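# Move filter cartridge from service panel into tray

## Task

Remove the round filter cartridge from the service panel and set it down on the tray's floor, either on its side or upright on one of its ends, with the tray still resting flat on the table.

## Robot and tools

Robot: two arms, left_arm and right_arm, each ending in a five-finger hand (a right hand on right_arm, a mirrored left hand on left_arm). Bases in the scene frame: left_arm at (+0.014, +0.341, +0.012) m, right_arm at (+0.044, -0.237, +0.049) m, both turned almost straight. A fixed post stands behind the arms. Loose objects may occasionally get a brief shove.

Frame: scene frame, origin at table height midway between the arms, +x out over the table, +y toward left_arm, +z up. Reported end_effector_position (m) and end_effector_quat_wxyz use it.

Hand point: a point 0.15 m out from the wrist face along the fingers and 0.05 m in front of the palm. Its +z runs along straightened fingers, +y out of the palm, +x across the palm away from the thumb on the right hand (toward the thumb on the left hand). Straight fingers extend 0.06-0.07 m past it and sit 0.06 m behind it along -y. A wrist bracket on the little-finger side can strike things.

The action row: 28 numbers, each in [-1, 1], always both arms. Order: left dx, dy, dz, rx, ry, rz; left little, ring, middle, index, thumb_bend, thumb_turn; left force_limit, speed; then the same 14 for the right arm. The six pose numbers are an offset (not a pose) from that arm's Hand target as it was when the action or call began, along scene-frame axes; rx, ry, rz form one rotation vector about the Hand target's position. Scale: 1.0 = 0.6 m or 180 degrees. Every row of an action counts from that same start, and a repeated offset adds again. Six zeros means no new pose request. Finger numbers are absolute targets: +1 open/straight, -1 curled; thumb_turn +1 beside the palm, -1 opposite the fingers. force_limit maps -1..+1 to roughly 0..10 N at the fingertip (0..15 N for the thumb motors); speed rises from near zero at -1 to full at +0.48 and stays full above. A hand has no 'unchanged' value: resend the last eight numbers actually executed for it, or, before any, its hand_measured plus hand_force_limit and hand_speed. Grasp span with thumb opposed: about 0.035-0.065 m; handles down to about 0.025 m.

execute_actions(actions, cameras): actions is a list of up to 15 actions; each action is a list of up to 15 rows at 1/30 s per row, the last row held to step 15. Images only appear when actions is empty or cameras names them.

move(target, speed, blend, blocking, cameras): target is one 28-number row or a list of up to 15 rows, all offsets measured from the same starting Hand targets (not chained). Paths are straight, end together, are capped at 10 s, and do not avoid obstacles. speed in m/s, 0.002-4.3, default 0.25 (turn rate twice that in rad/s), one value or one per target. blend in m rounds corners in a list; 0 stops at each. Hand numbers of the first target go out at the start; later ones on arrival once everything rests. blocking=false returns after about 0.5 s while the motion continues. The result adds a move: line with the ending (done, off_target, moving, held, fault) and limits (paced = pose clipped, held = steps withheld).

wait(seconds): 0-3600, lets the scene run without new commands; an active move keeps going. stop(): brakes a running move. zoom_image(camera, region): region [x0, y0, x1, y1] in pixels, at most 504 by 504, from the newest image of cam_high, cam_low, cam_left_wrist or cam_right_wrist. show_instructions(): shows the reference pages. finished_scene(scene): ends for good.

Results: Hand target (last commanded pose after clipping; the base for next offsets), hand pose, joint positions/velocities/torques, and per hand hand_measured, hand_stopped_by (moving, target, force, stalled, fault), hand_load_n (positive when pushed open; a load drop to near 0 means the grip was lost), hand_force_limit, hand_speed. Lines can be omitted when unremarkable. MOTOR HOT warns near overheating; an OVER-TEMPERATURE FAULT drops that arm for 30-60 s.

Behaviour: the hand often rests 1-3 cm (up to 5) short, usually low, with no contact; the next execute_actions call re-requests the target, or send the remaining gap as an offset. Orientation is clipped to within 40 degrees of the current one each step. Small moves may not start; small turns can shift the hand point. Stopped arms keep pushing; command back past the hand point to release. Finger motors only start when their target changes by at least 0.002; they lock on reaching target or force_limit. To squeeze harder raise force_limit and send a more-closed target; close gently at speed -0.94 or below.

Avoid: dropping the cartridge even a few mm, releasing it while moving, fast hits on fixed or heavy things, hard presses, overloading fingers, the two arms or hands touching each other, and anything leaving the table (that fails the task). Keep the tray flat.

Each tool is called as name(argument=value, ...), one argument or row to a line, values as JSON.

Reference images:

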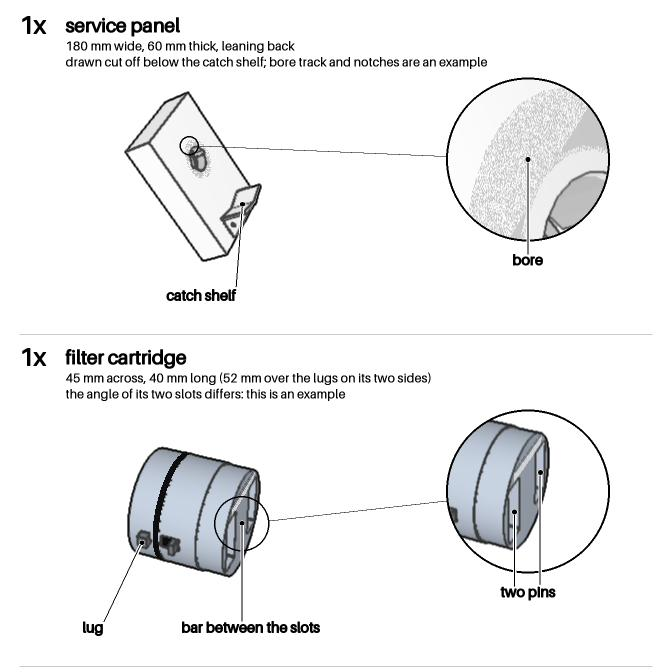

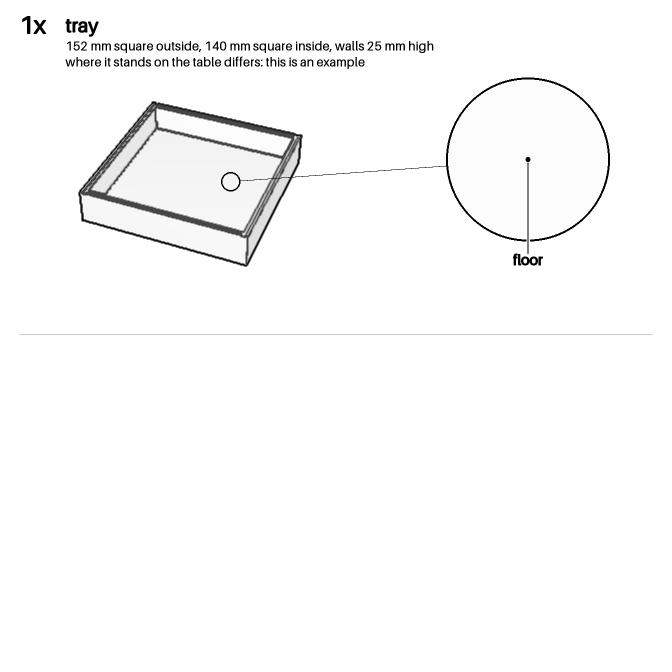

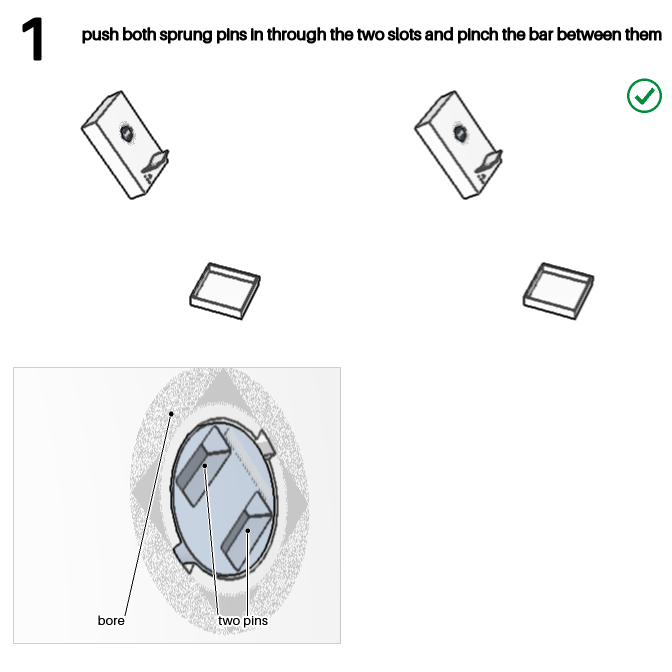

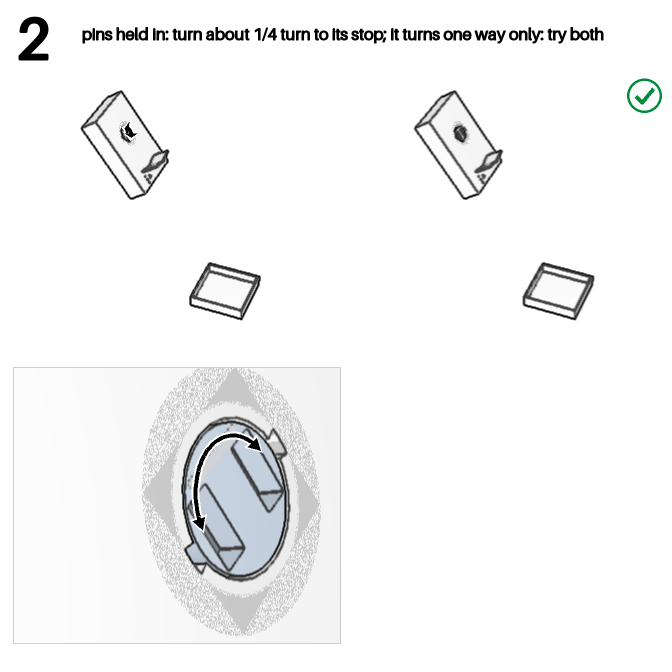

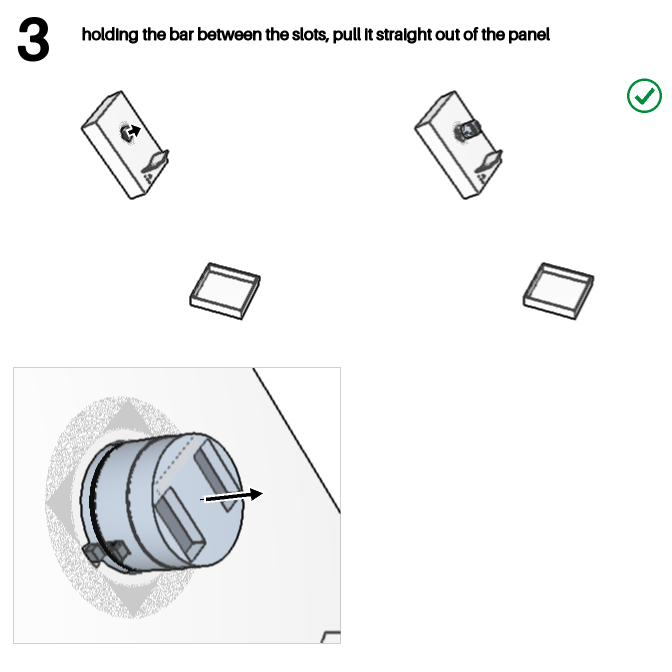

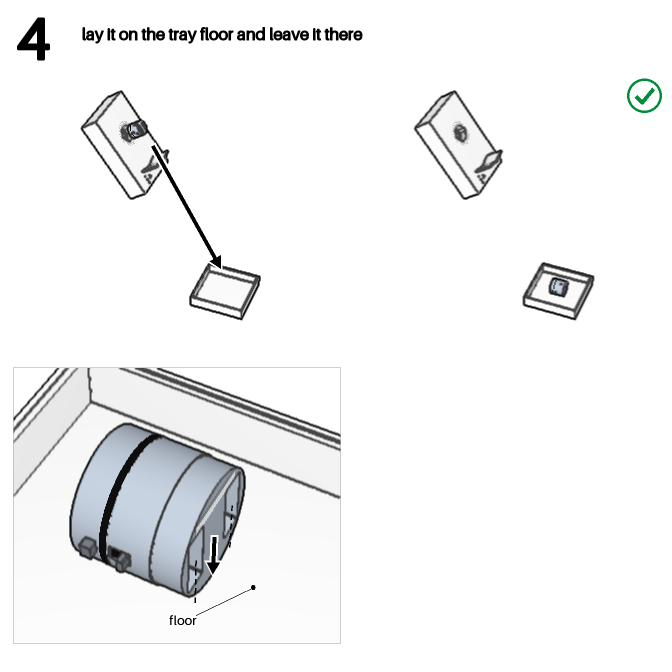

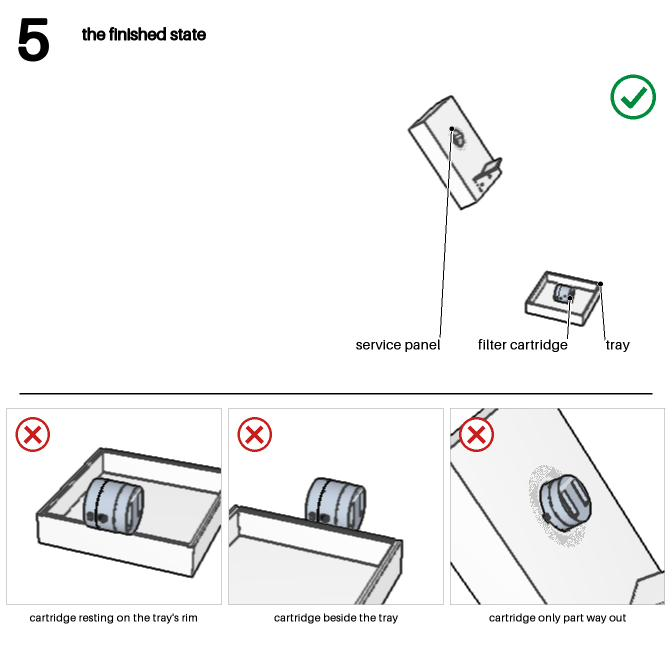

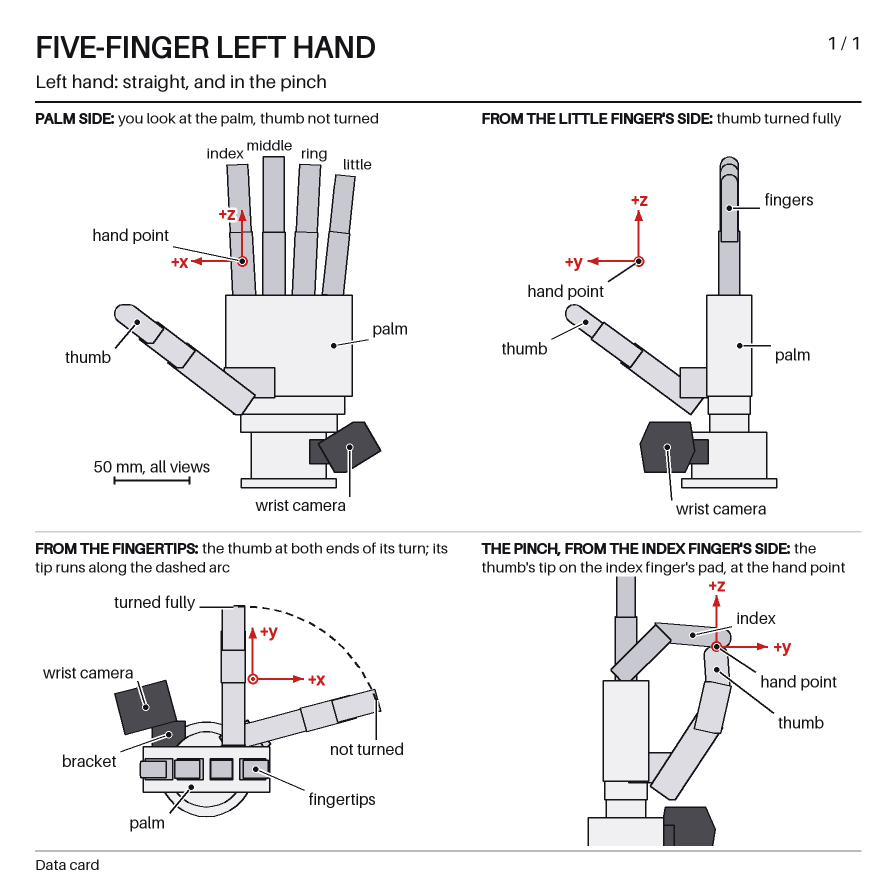

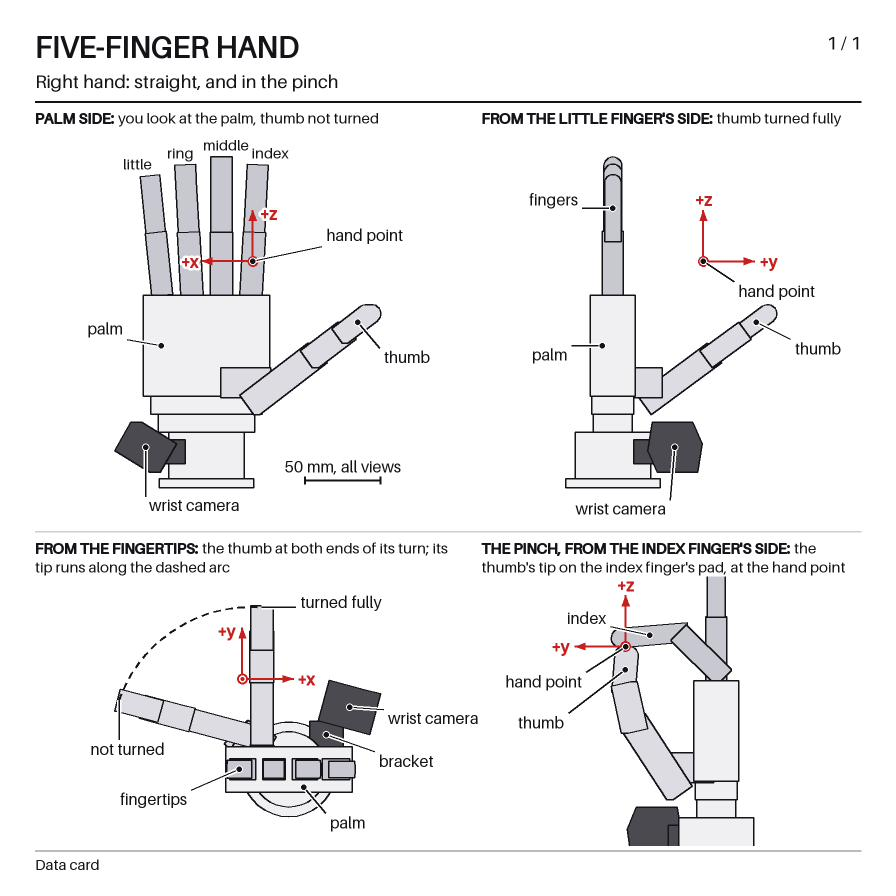

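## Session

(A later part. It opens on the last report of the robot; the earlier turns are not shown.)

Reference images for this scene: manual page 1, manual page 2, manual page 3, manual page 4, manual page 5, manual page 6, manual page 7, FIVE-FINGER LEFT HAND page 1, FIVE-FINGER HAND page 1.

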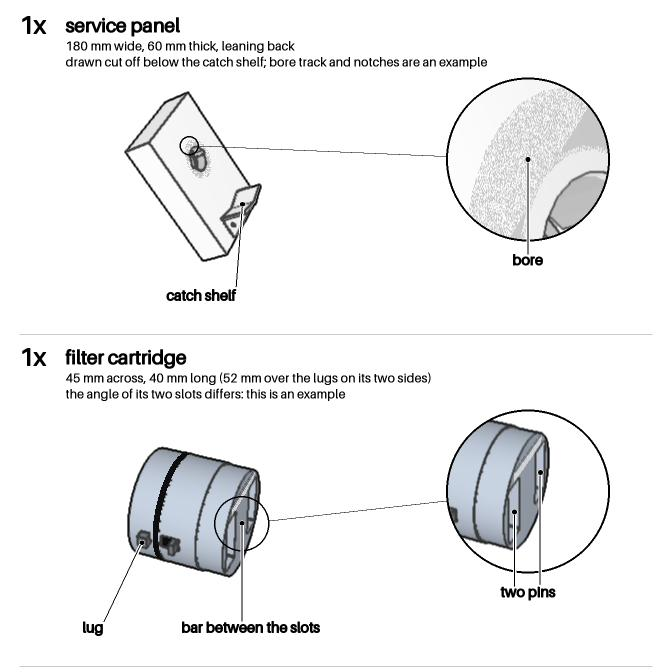

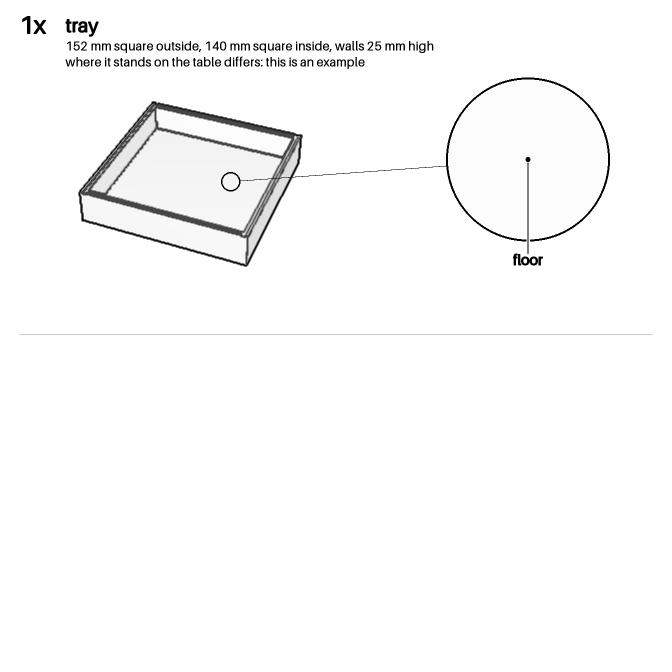

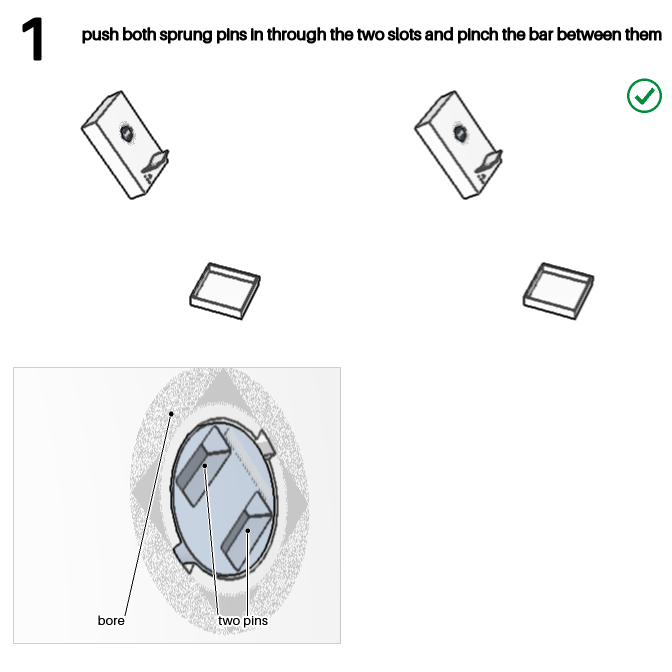

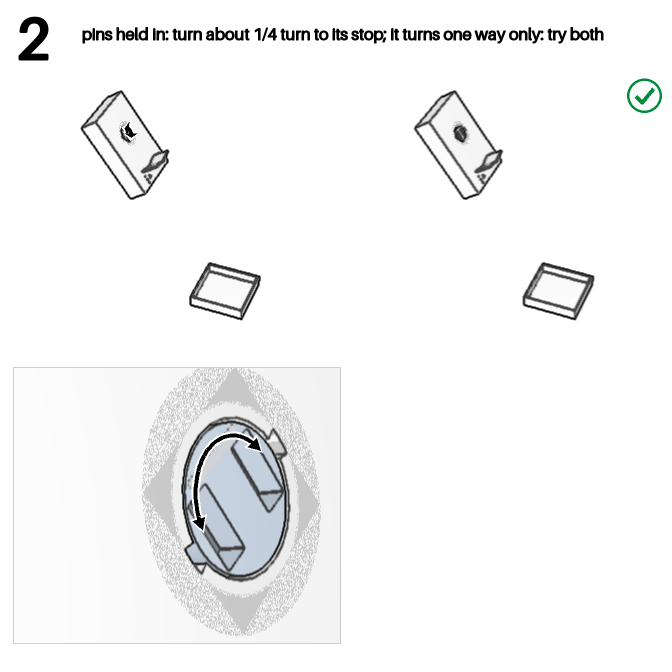

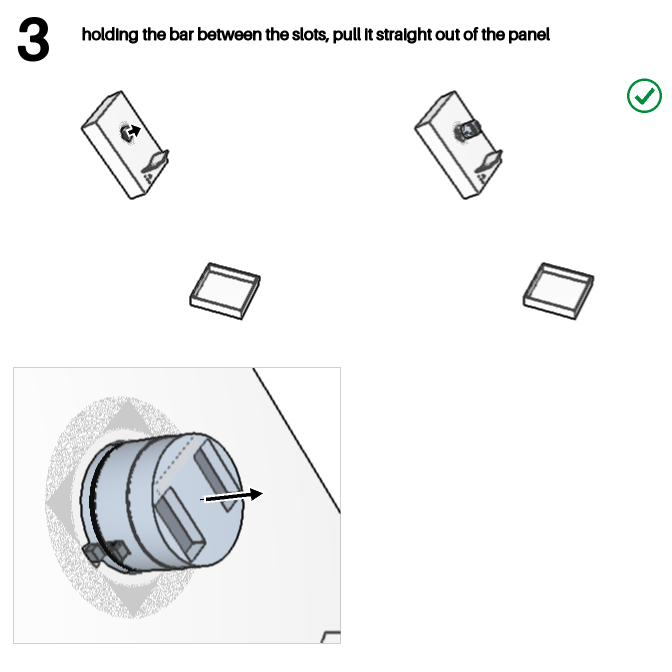

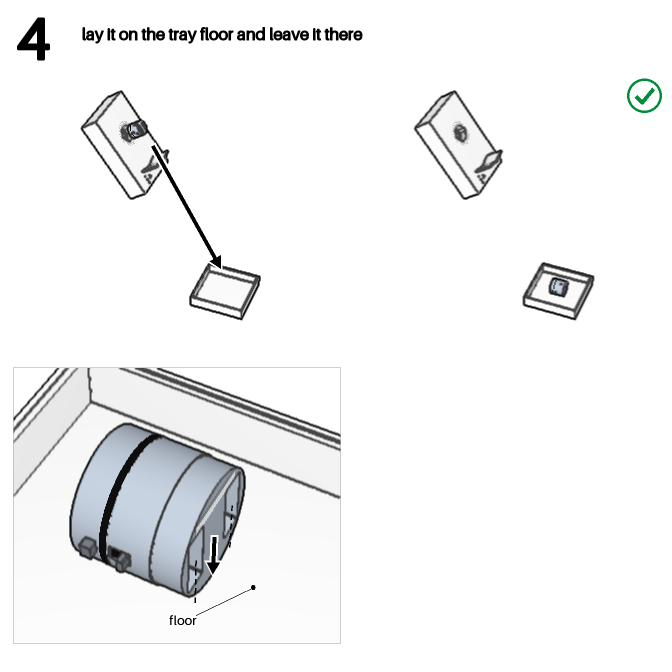

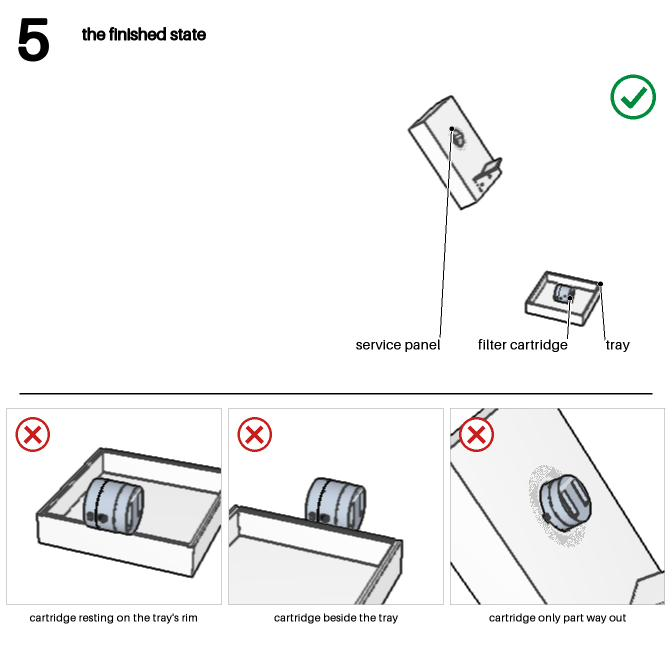

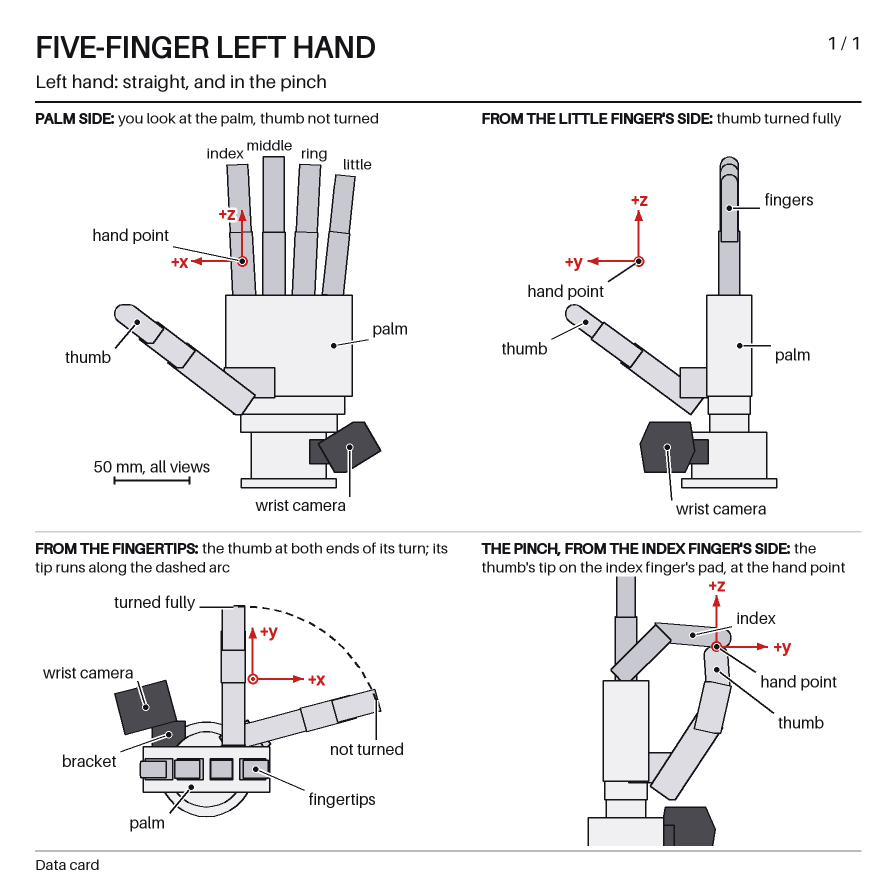

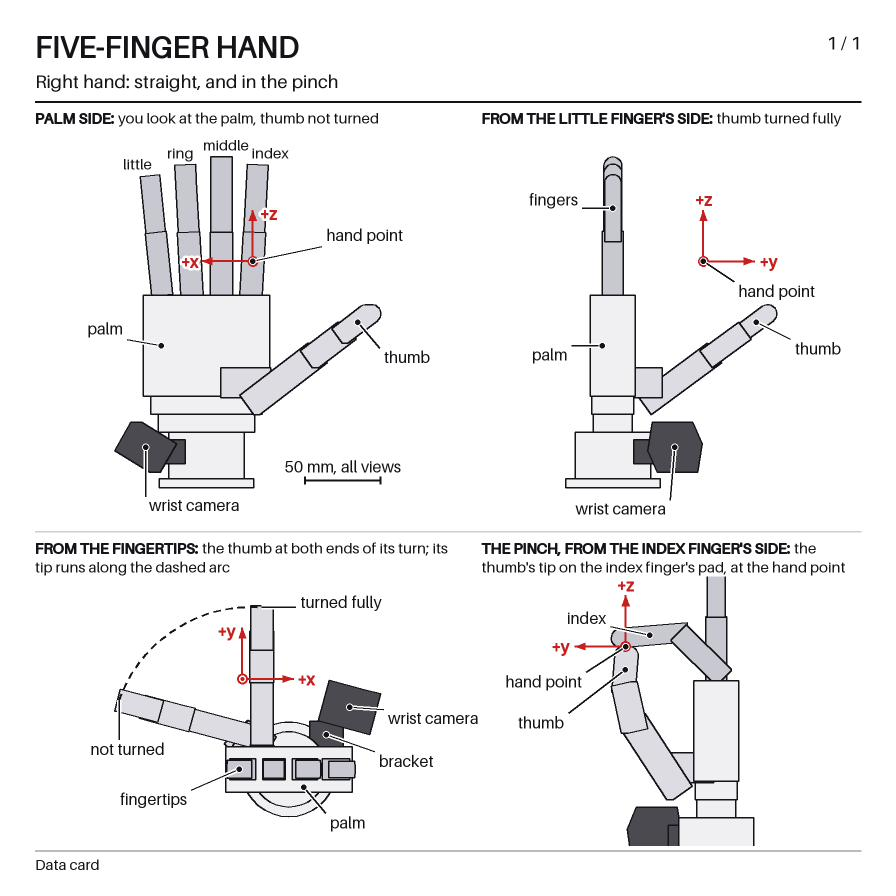

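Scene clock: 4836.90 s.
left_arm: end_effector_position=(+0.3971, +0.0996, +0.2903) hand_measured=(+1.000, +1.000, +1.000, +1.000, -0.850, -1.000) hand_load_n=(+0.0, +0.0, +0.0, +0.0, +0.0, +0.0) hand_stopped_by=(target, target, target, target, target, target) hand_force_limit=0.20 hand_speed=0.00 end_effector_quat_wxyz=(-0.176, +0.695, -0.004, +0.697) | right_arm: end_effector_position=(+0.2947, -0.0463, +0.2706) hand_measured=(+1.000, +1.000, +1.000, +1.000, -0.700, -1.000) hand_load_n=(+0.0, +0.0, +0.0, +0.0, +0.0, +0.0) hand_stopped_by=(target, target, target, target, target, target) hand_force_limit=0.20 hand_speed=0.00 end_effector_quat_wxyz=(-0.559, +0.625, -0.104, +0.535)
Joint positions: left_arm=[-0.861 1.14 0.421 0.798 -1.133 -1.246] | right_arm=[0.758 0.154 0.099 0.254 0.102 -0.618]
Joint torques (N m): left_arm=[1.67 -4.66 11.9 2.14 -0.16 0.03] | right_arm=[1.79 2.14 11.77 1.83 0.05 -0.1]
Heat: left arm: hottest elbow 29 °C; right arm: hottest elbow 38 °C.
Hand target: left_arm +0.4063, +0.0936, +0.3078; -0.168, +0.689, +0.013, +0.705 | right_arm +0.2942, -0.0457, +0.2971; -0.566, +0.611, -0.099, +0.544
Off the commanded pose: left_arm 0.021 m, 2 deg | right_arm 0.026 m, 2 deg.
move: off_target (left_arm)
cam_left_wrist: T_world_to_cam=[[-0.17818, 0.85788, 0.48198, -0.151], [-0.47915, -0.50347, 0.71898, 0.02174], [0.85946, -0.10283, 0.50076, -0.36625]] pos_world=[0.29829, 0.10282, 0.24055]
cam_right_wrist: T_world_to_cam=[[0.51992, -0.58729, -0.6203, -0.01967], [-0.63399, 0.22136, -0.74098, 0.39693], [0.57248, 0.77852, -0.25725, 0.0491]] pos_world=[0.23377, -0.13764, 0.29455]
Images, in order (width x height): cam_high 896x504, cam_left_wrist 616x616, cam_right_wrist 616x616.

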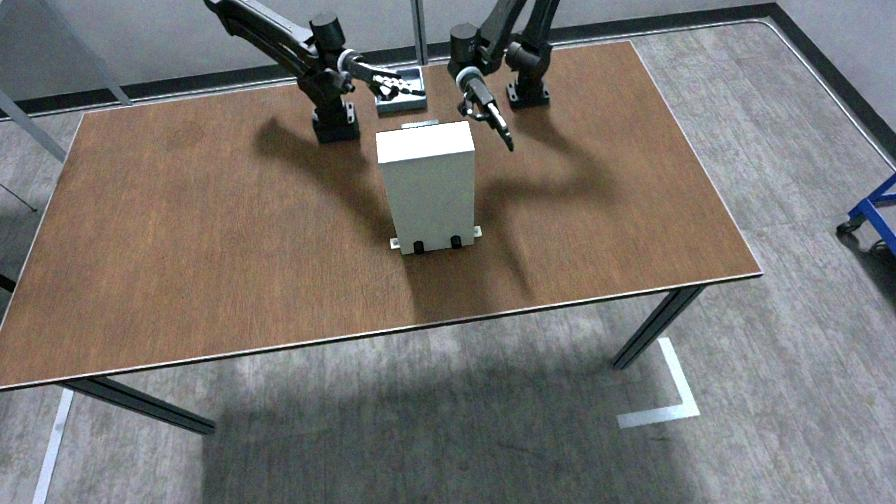

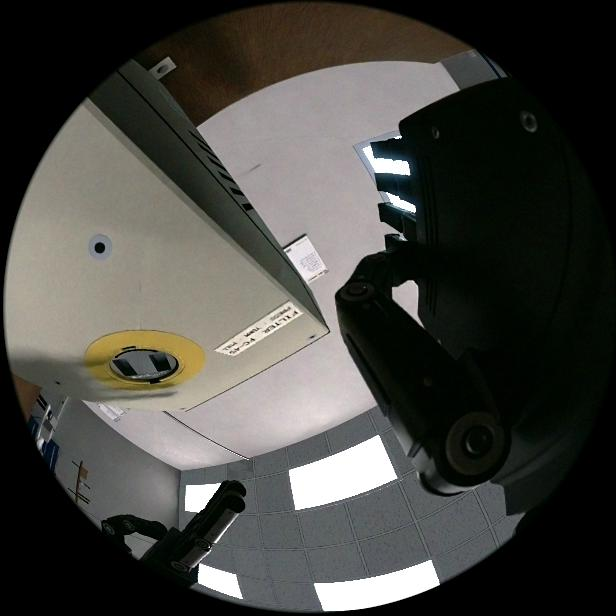

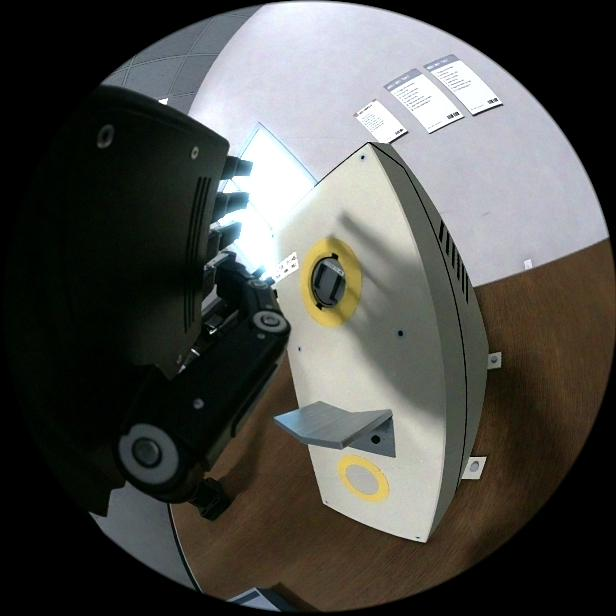

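move(
  target=[
    [0,0,0,0,0,0,1,1,1,1,-0.85,-1,0.2,0.0,0.0578,0.038,-0.0215,0,0,0,1,1,1,0.25,-0.7,-1,0.2,0.0],
    [0,0,0,0,0,0,1,1,1,1,-0.85,-1,0.2,0.0,0.0912,0.038,-0.0715,0,0,0,1,1,1,0.25,-0.7,-1,0.2,0.0],
  ],
  speed=[0.1,0.06],
  cameras=["cam_left_wrist"],
)

zoom_image(
  camera="cam_left_wrist",
  region=[95, 320, 195, 420],
)

Scene clock: 4851.13 s.
left_arm: end_effector_position=(+0.3971, +0.0996, +0.2903) hand_measured=(+1.000, +1.000, +1.000, +1.000, -0.850, -1.000) hand_load_n=(+0.0, +0.0, +0.0, -0.5, +0.0, +0.0) hand_stopped_by=(target, target, target, target, target, target) hand_force_limit=0.20 hand_speed=0.00 end_effector_quat_wxyz=(-0.176, +0.695, -0.004, +0.697) | right_arm: end_effector_position=(+0.3461, -0.0220, +0.2506) hand_measured=(+1.000, +1.000, +1.000, +0.250, -0.700, -1.000) hand_load_n=(+0.0, +0.0, +0.0, -0.5, +0.0, +0.0) hand_stopped_by=(target, target, target, target, target, target) hand_force_limit=0.20 hand_speed=0.00 end_effector_quat_wxyz=(-0.563, +0.617, -0.094, +0.543)
Joint positions: left_arm=[-0.861 1.14 0.421 0.798 -1.133 -1.246] | right_arm=[0.651 0.742 0.099 0.866 -0.013 -0.613]
Joint torques (N m): left_arm=[1.73 -4.66 11.95 2.13 -0.17 0.03] | right_arm=[0.5 0.79 7.57 3.18 -0.1 0.14]
Heat: left arm: hottest elbow 29 °C; right arm: hottest elbow 38 °C.
Hand target: left_arm +0.4063, +0.0936, +0.3077; -0.169, +0.689, +0.013, +0.705 | right_arm +0.3489, -0.0229, +0.2542; -0.566, +0.611, -0.099, +0.544
Off the commanded pose: left_arm 0.021 m, 2 deg | right_arm 0.005 m, 1 deg.
move: done
cam_left_wrist: T_world_to_cam=[[-0.17818, 0.85788, 0.48198, -0.151], [-0.47915, -0.50347, 0.71898, 0.02174], [0.85946, -0.10283, 0.50076, -0.36625]] pos_world=[0.29829, 0.10282, 0.24055]

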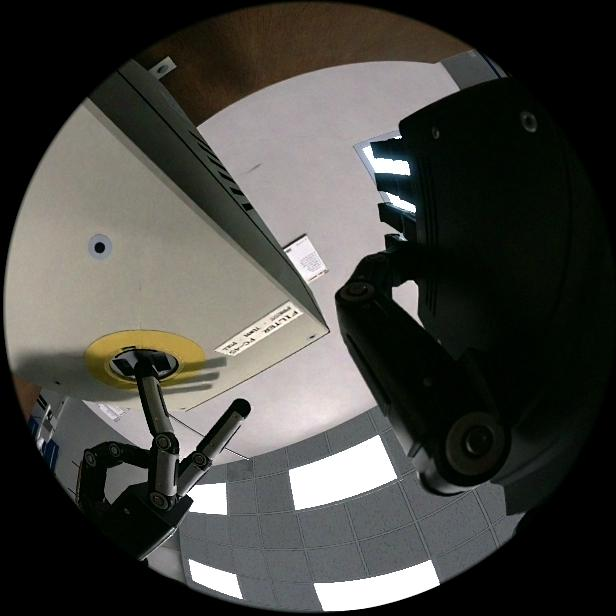

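Scaled by 5.040 from the camera's image (finer frame: 880x880).

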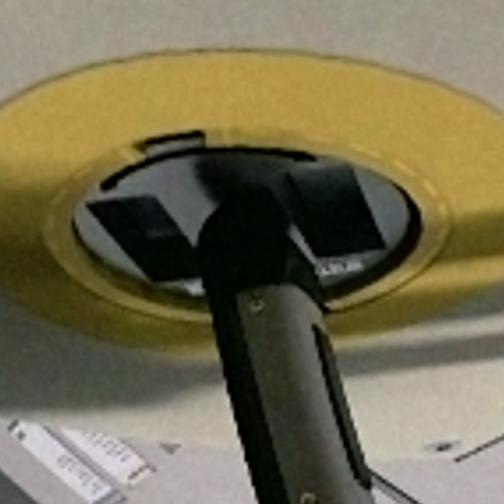

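move(
  target=[0,0,0,0,0,0,1,1,1,1,-0.85,-1,0.2,0.0,0.025,0.003,-0.0105,0,0,0,1,1,1,0.25,-0.7,-1,0.2,0.0],
  speed=0.04,
  cameras=["cam_left_wrist"],
)

zoom_image(
  camera="cam_left_wrist",
  region=[95, 320, 195, 420],
)

Scene clock: 4856.23 s.
left_arm: end_effector_position=(+0.3971, +0.0996, +0.2903) hand_measured=(+1.000, +1.000, +1.000, +1.000, -0.850, -1.000) hand_load_n=(+0.0, +0.0, +0.0, +0.0, +0.0, +0.0) hand_stopped_by=(target, target, target, target, target, target) hand_force_limit=0.20 hand_speed=0.00 end_effector_quat_wxyz=(-0.176, +0.695, -0.004, +0.697) | right_arm: end_effector_position=(+0.3536, -0.0176, +0.2487) hand_measured=(+1.000, +1.000, +1.000, +0.250, -0.700, -1.000) hand_load_n=(+0.0, +0.0, +0.0, +0.0, +0.0, +0.0) hand_stopped_by=(target, target, target, target, target, target) hand_force_limit=0.20 hand_speed=0.00 end_effector_quat_wxyz=(+0.575, -0.608, +0.089, -0.540)
Joint positions: left_arm=[-0.861 1.14 0.421 0.798 -1.133 -1.246] | right_arm=[0.619 0.855 0.1 1.003 -0.063 -0.593]
Joint torques (N m): left_arm=[1.55 -4.66 11.95 2.18 -0.16 0.02] | right_arm=[-0.38 1.32 7.95 2.29 0.31 0.01]
Heat: left arm: hottest elbow 29 °C; right arm: hottest elbow 37 °C.
Hand target: left_arm +0.4063, +0.0936, +0.3077; -0.169, +0.689, +0.013, +0.705 | right_arm +0.3638, -0.0211, +0.2477; +0.566, -0.611, +0.099, -0.544
Off the commanded pose: left_arm 0.021 m, 2 deg | right_arm 0.011 m, 2 deg.
move: off_target (right_arm)
cam_left_wrist: T_world_to_cam=[[-0.17818, 0.85788, 0.48198, -0.151], [-0.47915, -0.50347, 0.71898, 0.02174], [0.85946, -0.10283, 0.50076, -0.36625]] pos_world=[0.29829, 0.10282, 0.24055]

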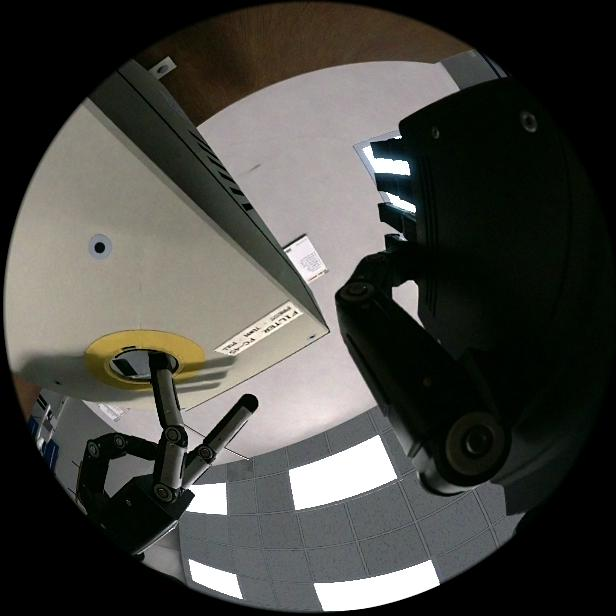

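Scaled by 5.040 from the camera's image (finer frame: 880x880).

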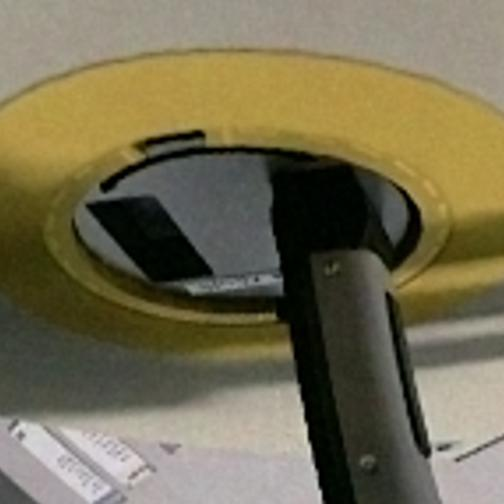

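zoom_image(
  camera="cam_left_wrist",
  region=[140, 340, 185, 385],
)

Scaled by 11.200 from the camera's image (finer frame: 880x880).

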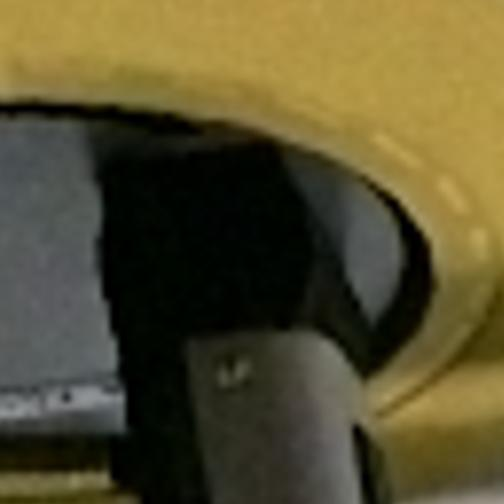

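move(
  target=[
    [0,0,0,0,0,0,1,1,1,1,-0.85,-1,0.2,0.0,-0.048,-0.0073,0.0132,0,0,0,1,1,1,0.25,-0.7,-1,0.2,0.0],
    [0,0,0,0,0,0,1,1,1,1,-0.85,-1,0.2,0.0,-0.0347,-0.0073,-0.0035,0,0,0,1,1,1,0.25,-0.7,-1,0.2,0.0],
    [0,0,0,0,0,0,1,1,1,1,-0.85,-1,0.2,0.0,-0.0127,-0.0073,-0.0158,0,0,0,1,1,1,0.25,-0.7,-1,0.2,0.0],
  ],
  speed=[0.1,0.05,0.04],
  cameras=["cam_left_wrist"],
)

zoom_image(
  camera="cam_left_wrist",
  region=[120, 340, 165, 385],
)

Scene clock: 4921.57 s.
left_arm: end_effector_position=(+0.3971, +0.0996, +0.2903) hand_measured=(+1.000, +1.000, +1.000, +1.000, -0.850, -1.000) hand_load_n=(+0.0, +0.0, +0.0, +0.0, +0.5, +0.0) hand_stopped_by=(target, target, target, target, target, target) hand_force_limit=0.20 hand_speed=0.00 end_effector_quat_wxyz=(-0.176, +0.695, -0.004, +0.697) | right_arm: end_effector_position=(+0.3485, -0.0194, +0.2466) hand_measured=(+1.000, +1.000, +1.000, +0.250, -0.700, -1.000) hand_load_n=(+0.0, -0.5, +0.0, -3.5, +0.5, +0.0) hand_stopped_by=(target, target, target, target, target, target) hand_force_limit=0.20 hand_speed=0.00 end_effector_quat_wxyz=(+0.579, -0.603, +0.087, -0.542)
Joint positions: left_arm=[-0.861 1.14 0.421 0.798 -1.133 -1.246] | right_arm=[0.624 0.857 0.081 1.037 -0.061 -0.593]
Joint torques (N m): left_arm=[1.73 -4.54 11.95 2.15 -0.16 0.03] | right_arm=[-0.32 1.61 6.82 2.29 0.38 0.01]
Heat: left arm: hottest elbow 30 °C; right arm: hottest elbow 33 °C.
Hand target: left_arm +0.4063, +0.0936, +0.3077; -0.169, +0.689, +0.013, +0.705 | right_arm +0.3562, -0.0255, +0.2383; +0.566, -0.611, +0.099, -0.544
Off the commanded pose: left_arm 0.021 m, 2 deg | right_arm 0.013 m, 2 deg.
move: off_target (right_arm)
cam_left_wrist: T_world_to_cam=[[-0.17818, 0.85788, 0.48198, -0.151], [-0.47915, -0.50347, 0.71898, 0.02174], [0.85946, -0.10283, 0.50076, -0.36625]] pos_world=[0.29829, 0.10282, 0.24055]

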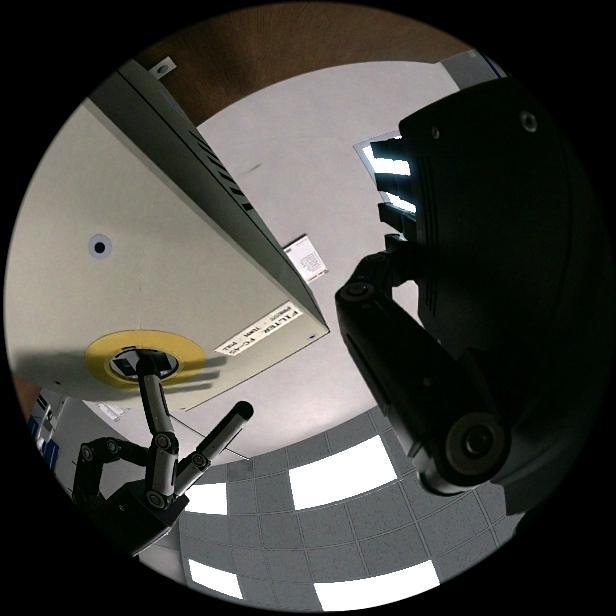

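Scaled by 11.200 from the camera's image (finer frame: 880x880).

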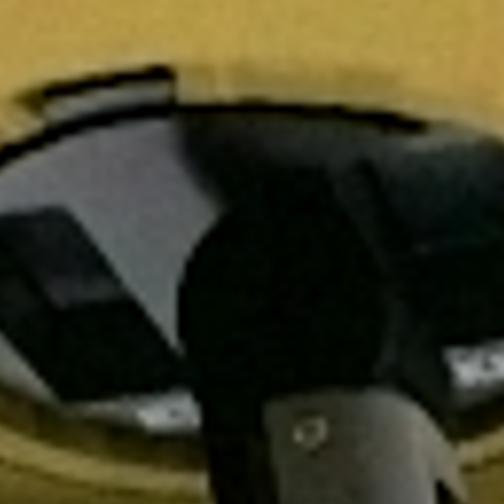

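move(
  target=[
    [0,0,0,0,0,0,1,1,1,1,-0.85,-1,0.2,0.0,-0.0353,0,0.029,0,0,0,1,1,1,0.25,-0.7,-1,0.2,0.0],
    [0,0,0,0,0,0,1,1,1,1,-0.85,-1,0.2,0.0,-0.0122,0.0043,0.0265,0,0,0,1,1,1,0.25,-0.7,-1,0.2,0.0],
    [0,0,0,0,0,0,1,1,1,1,-0.85,-1,0.2,0.0,0.0127,0.0073,0.0158,0,0,0,1,1,1,0.25,-0.7,-1,0.2,0.0],
    [0,0,0,0,0,0,1,1,1,1,-0.85,-1,0.2,0.0,0.0560,0.0083,-0.0075,-0.0086,0.0164,-0.0122,1,1,1,0.25,-0.7,-1,0.2,0.0],
  ],
  speed=[0.1,0.05,0.04,0.04],
  cameras=["cam_left_wrist"],
)

zoom_image(
  camera="cam_left_wrist",
  region=[140, 340, 185, 385],
)

Scene clock: 4941.80 s.
left_arm: end_effector_position=(+0.3971, +0.0996, +0.2903) hand_measured=(+1.000, +1.000, +1.000, +1.000, -0.850, -1.000) hand_load_n=(+0.0, +0.0, +0.0, +0.0, +0.5, +0.0) hand_stopped_by=(target, target, target, target, target, target) hand_force_limit=0.20 hand_speed=0.00 end_effector_quat_wxyz=(-0.176, +0.695, -0.004, +0.697) | right_arm: end_effector_position=(+0.3548, -0.0099, +0.2479) hand_measured=(+1.000, +1.000, +1.000, +0.248, -0.700, -1.000) hand_load_n=(+0.0, +0.0, +0.0, -9.5, +0.0, +0.0) hand_stopped_by=(target, target, target, target, target, target) hand_force_limit=0.20 hand_speed=0.00 end_effector_quat_wxyz=(+0.591, -0.607, +0.092, -0.523)
Joint positions: left_arm=[-0.861 1.14 0.421 0.798 -1.133 -1.246] | right_arm=[0.612 0.898 0.111 1.037 -0.091 -0.551]
Joint torques (N m): left_arm=[1.67 -4.54 11.93 2.18 -0.16 0.03] | right_arm=[-2.43 4.6 9.98 0.25 1.64 -0.35]
Heat: left arm: hottest elbow 30 °C; right arm: hottest elbow 33 °C.
Hand target: left_arm +0.4063, +0.0936, +0.3077; -0.169, +0.689, +0.013, +0.705 | right_arm +0.3899, -0.0205, +0.2338; +0.545, -0.630, +0.118, -0.540
Off the commanded pose: left_arm 0.021 m, 2 deg | right_arm 0.039 m, 7 deg.
move: off_target (right_arm)
cam_left_wrist: T_world_to_cam=[[-0.17818, 0.85788, 0.48198, -0.151], [-0.47915, -0.50347, 0.71898, 0.02174], [0.85946, -0.10283, 0.50076, -0.36625]] pos_world=[0.29829, 0.10282, 0.24055]

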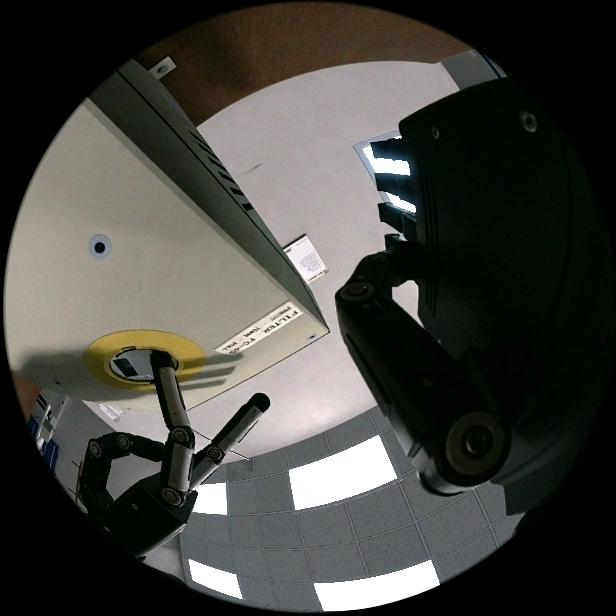

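Scaled by 11.200 from the camera's image (finer frame: 880x880).

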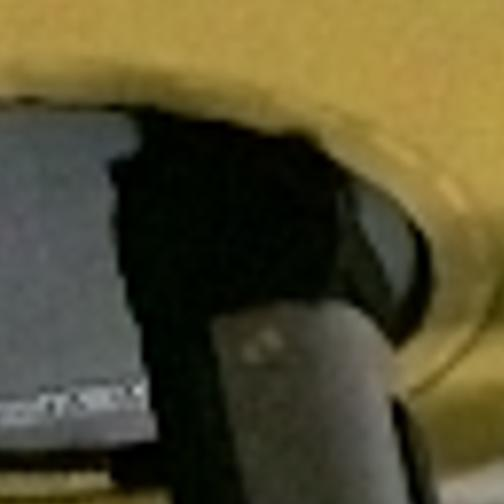

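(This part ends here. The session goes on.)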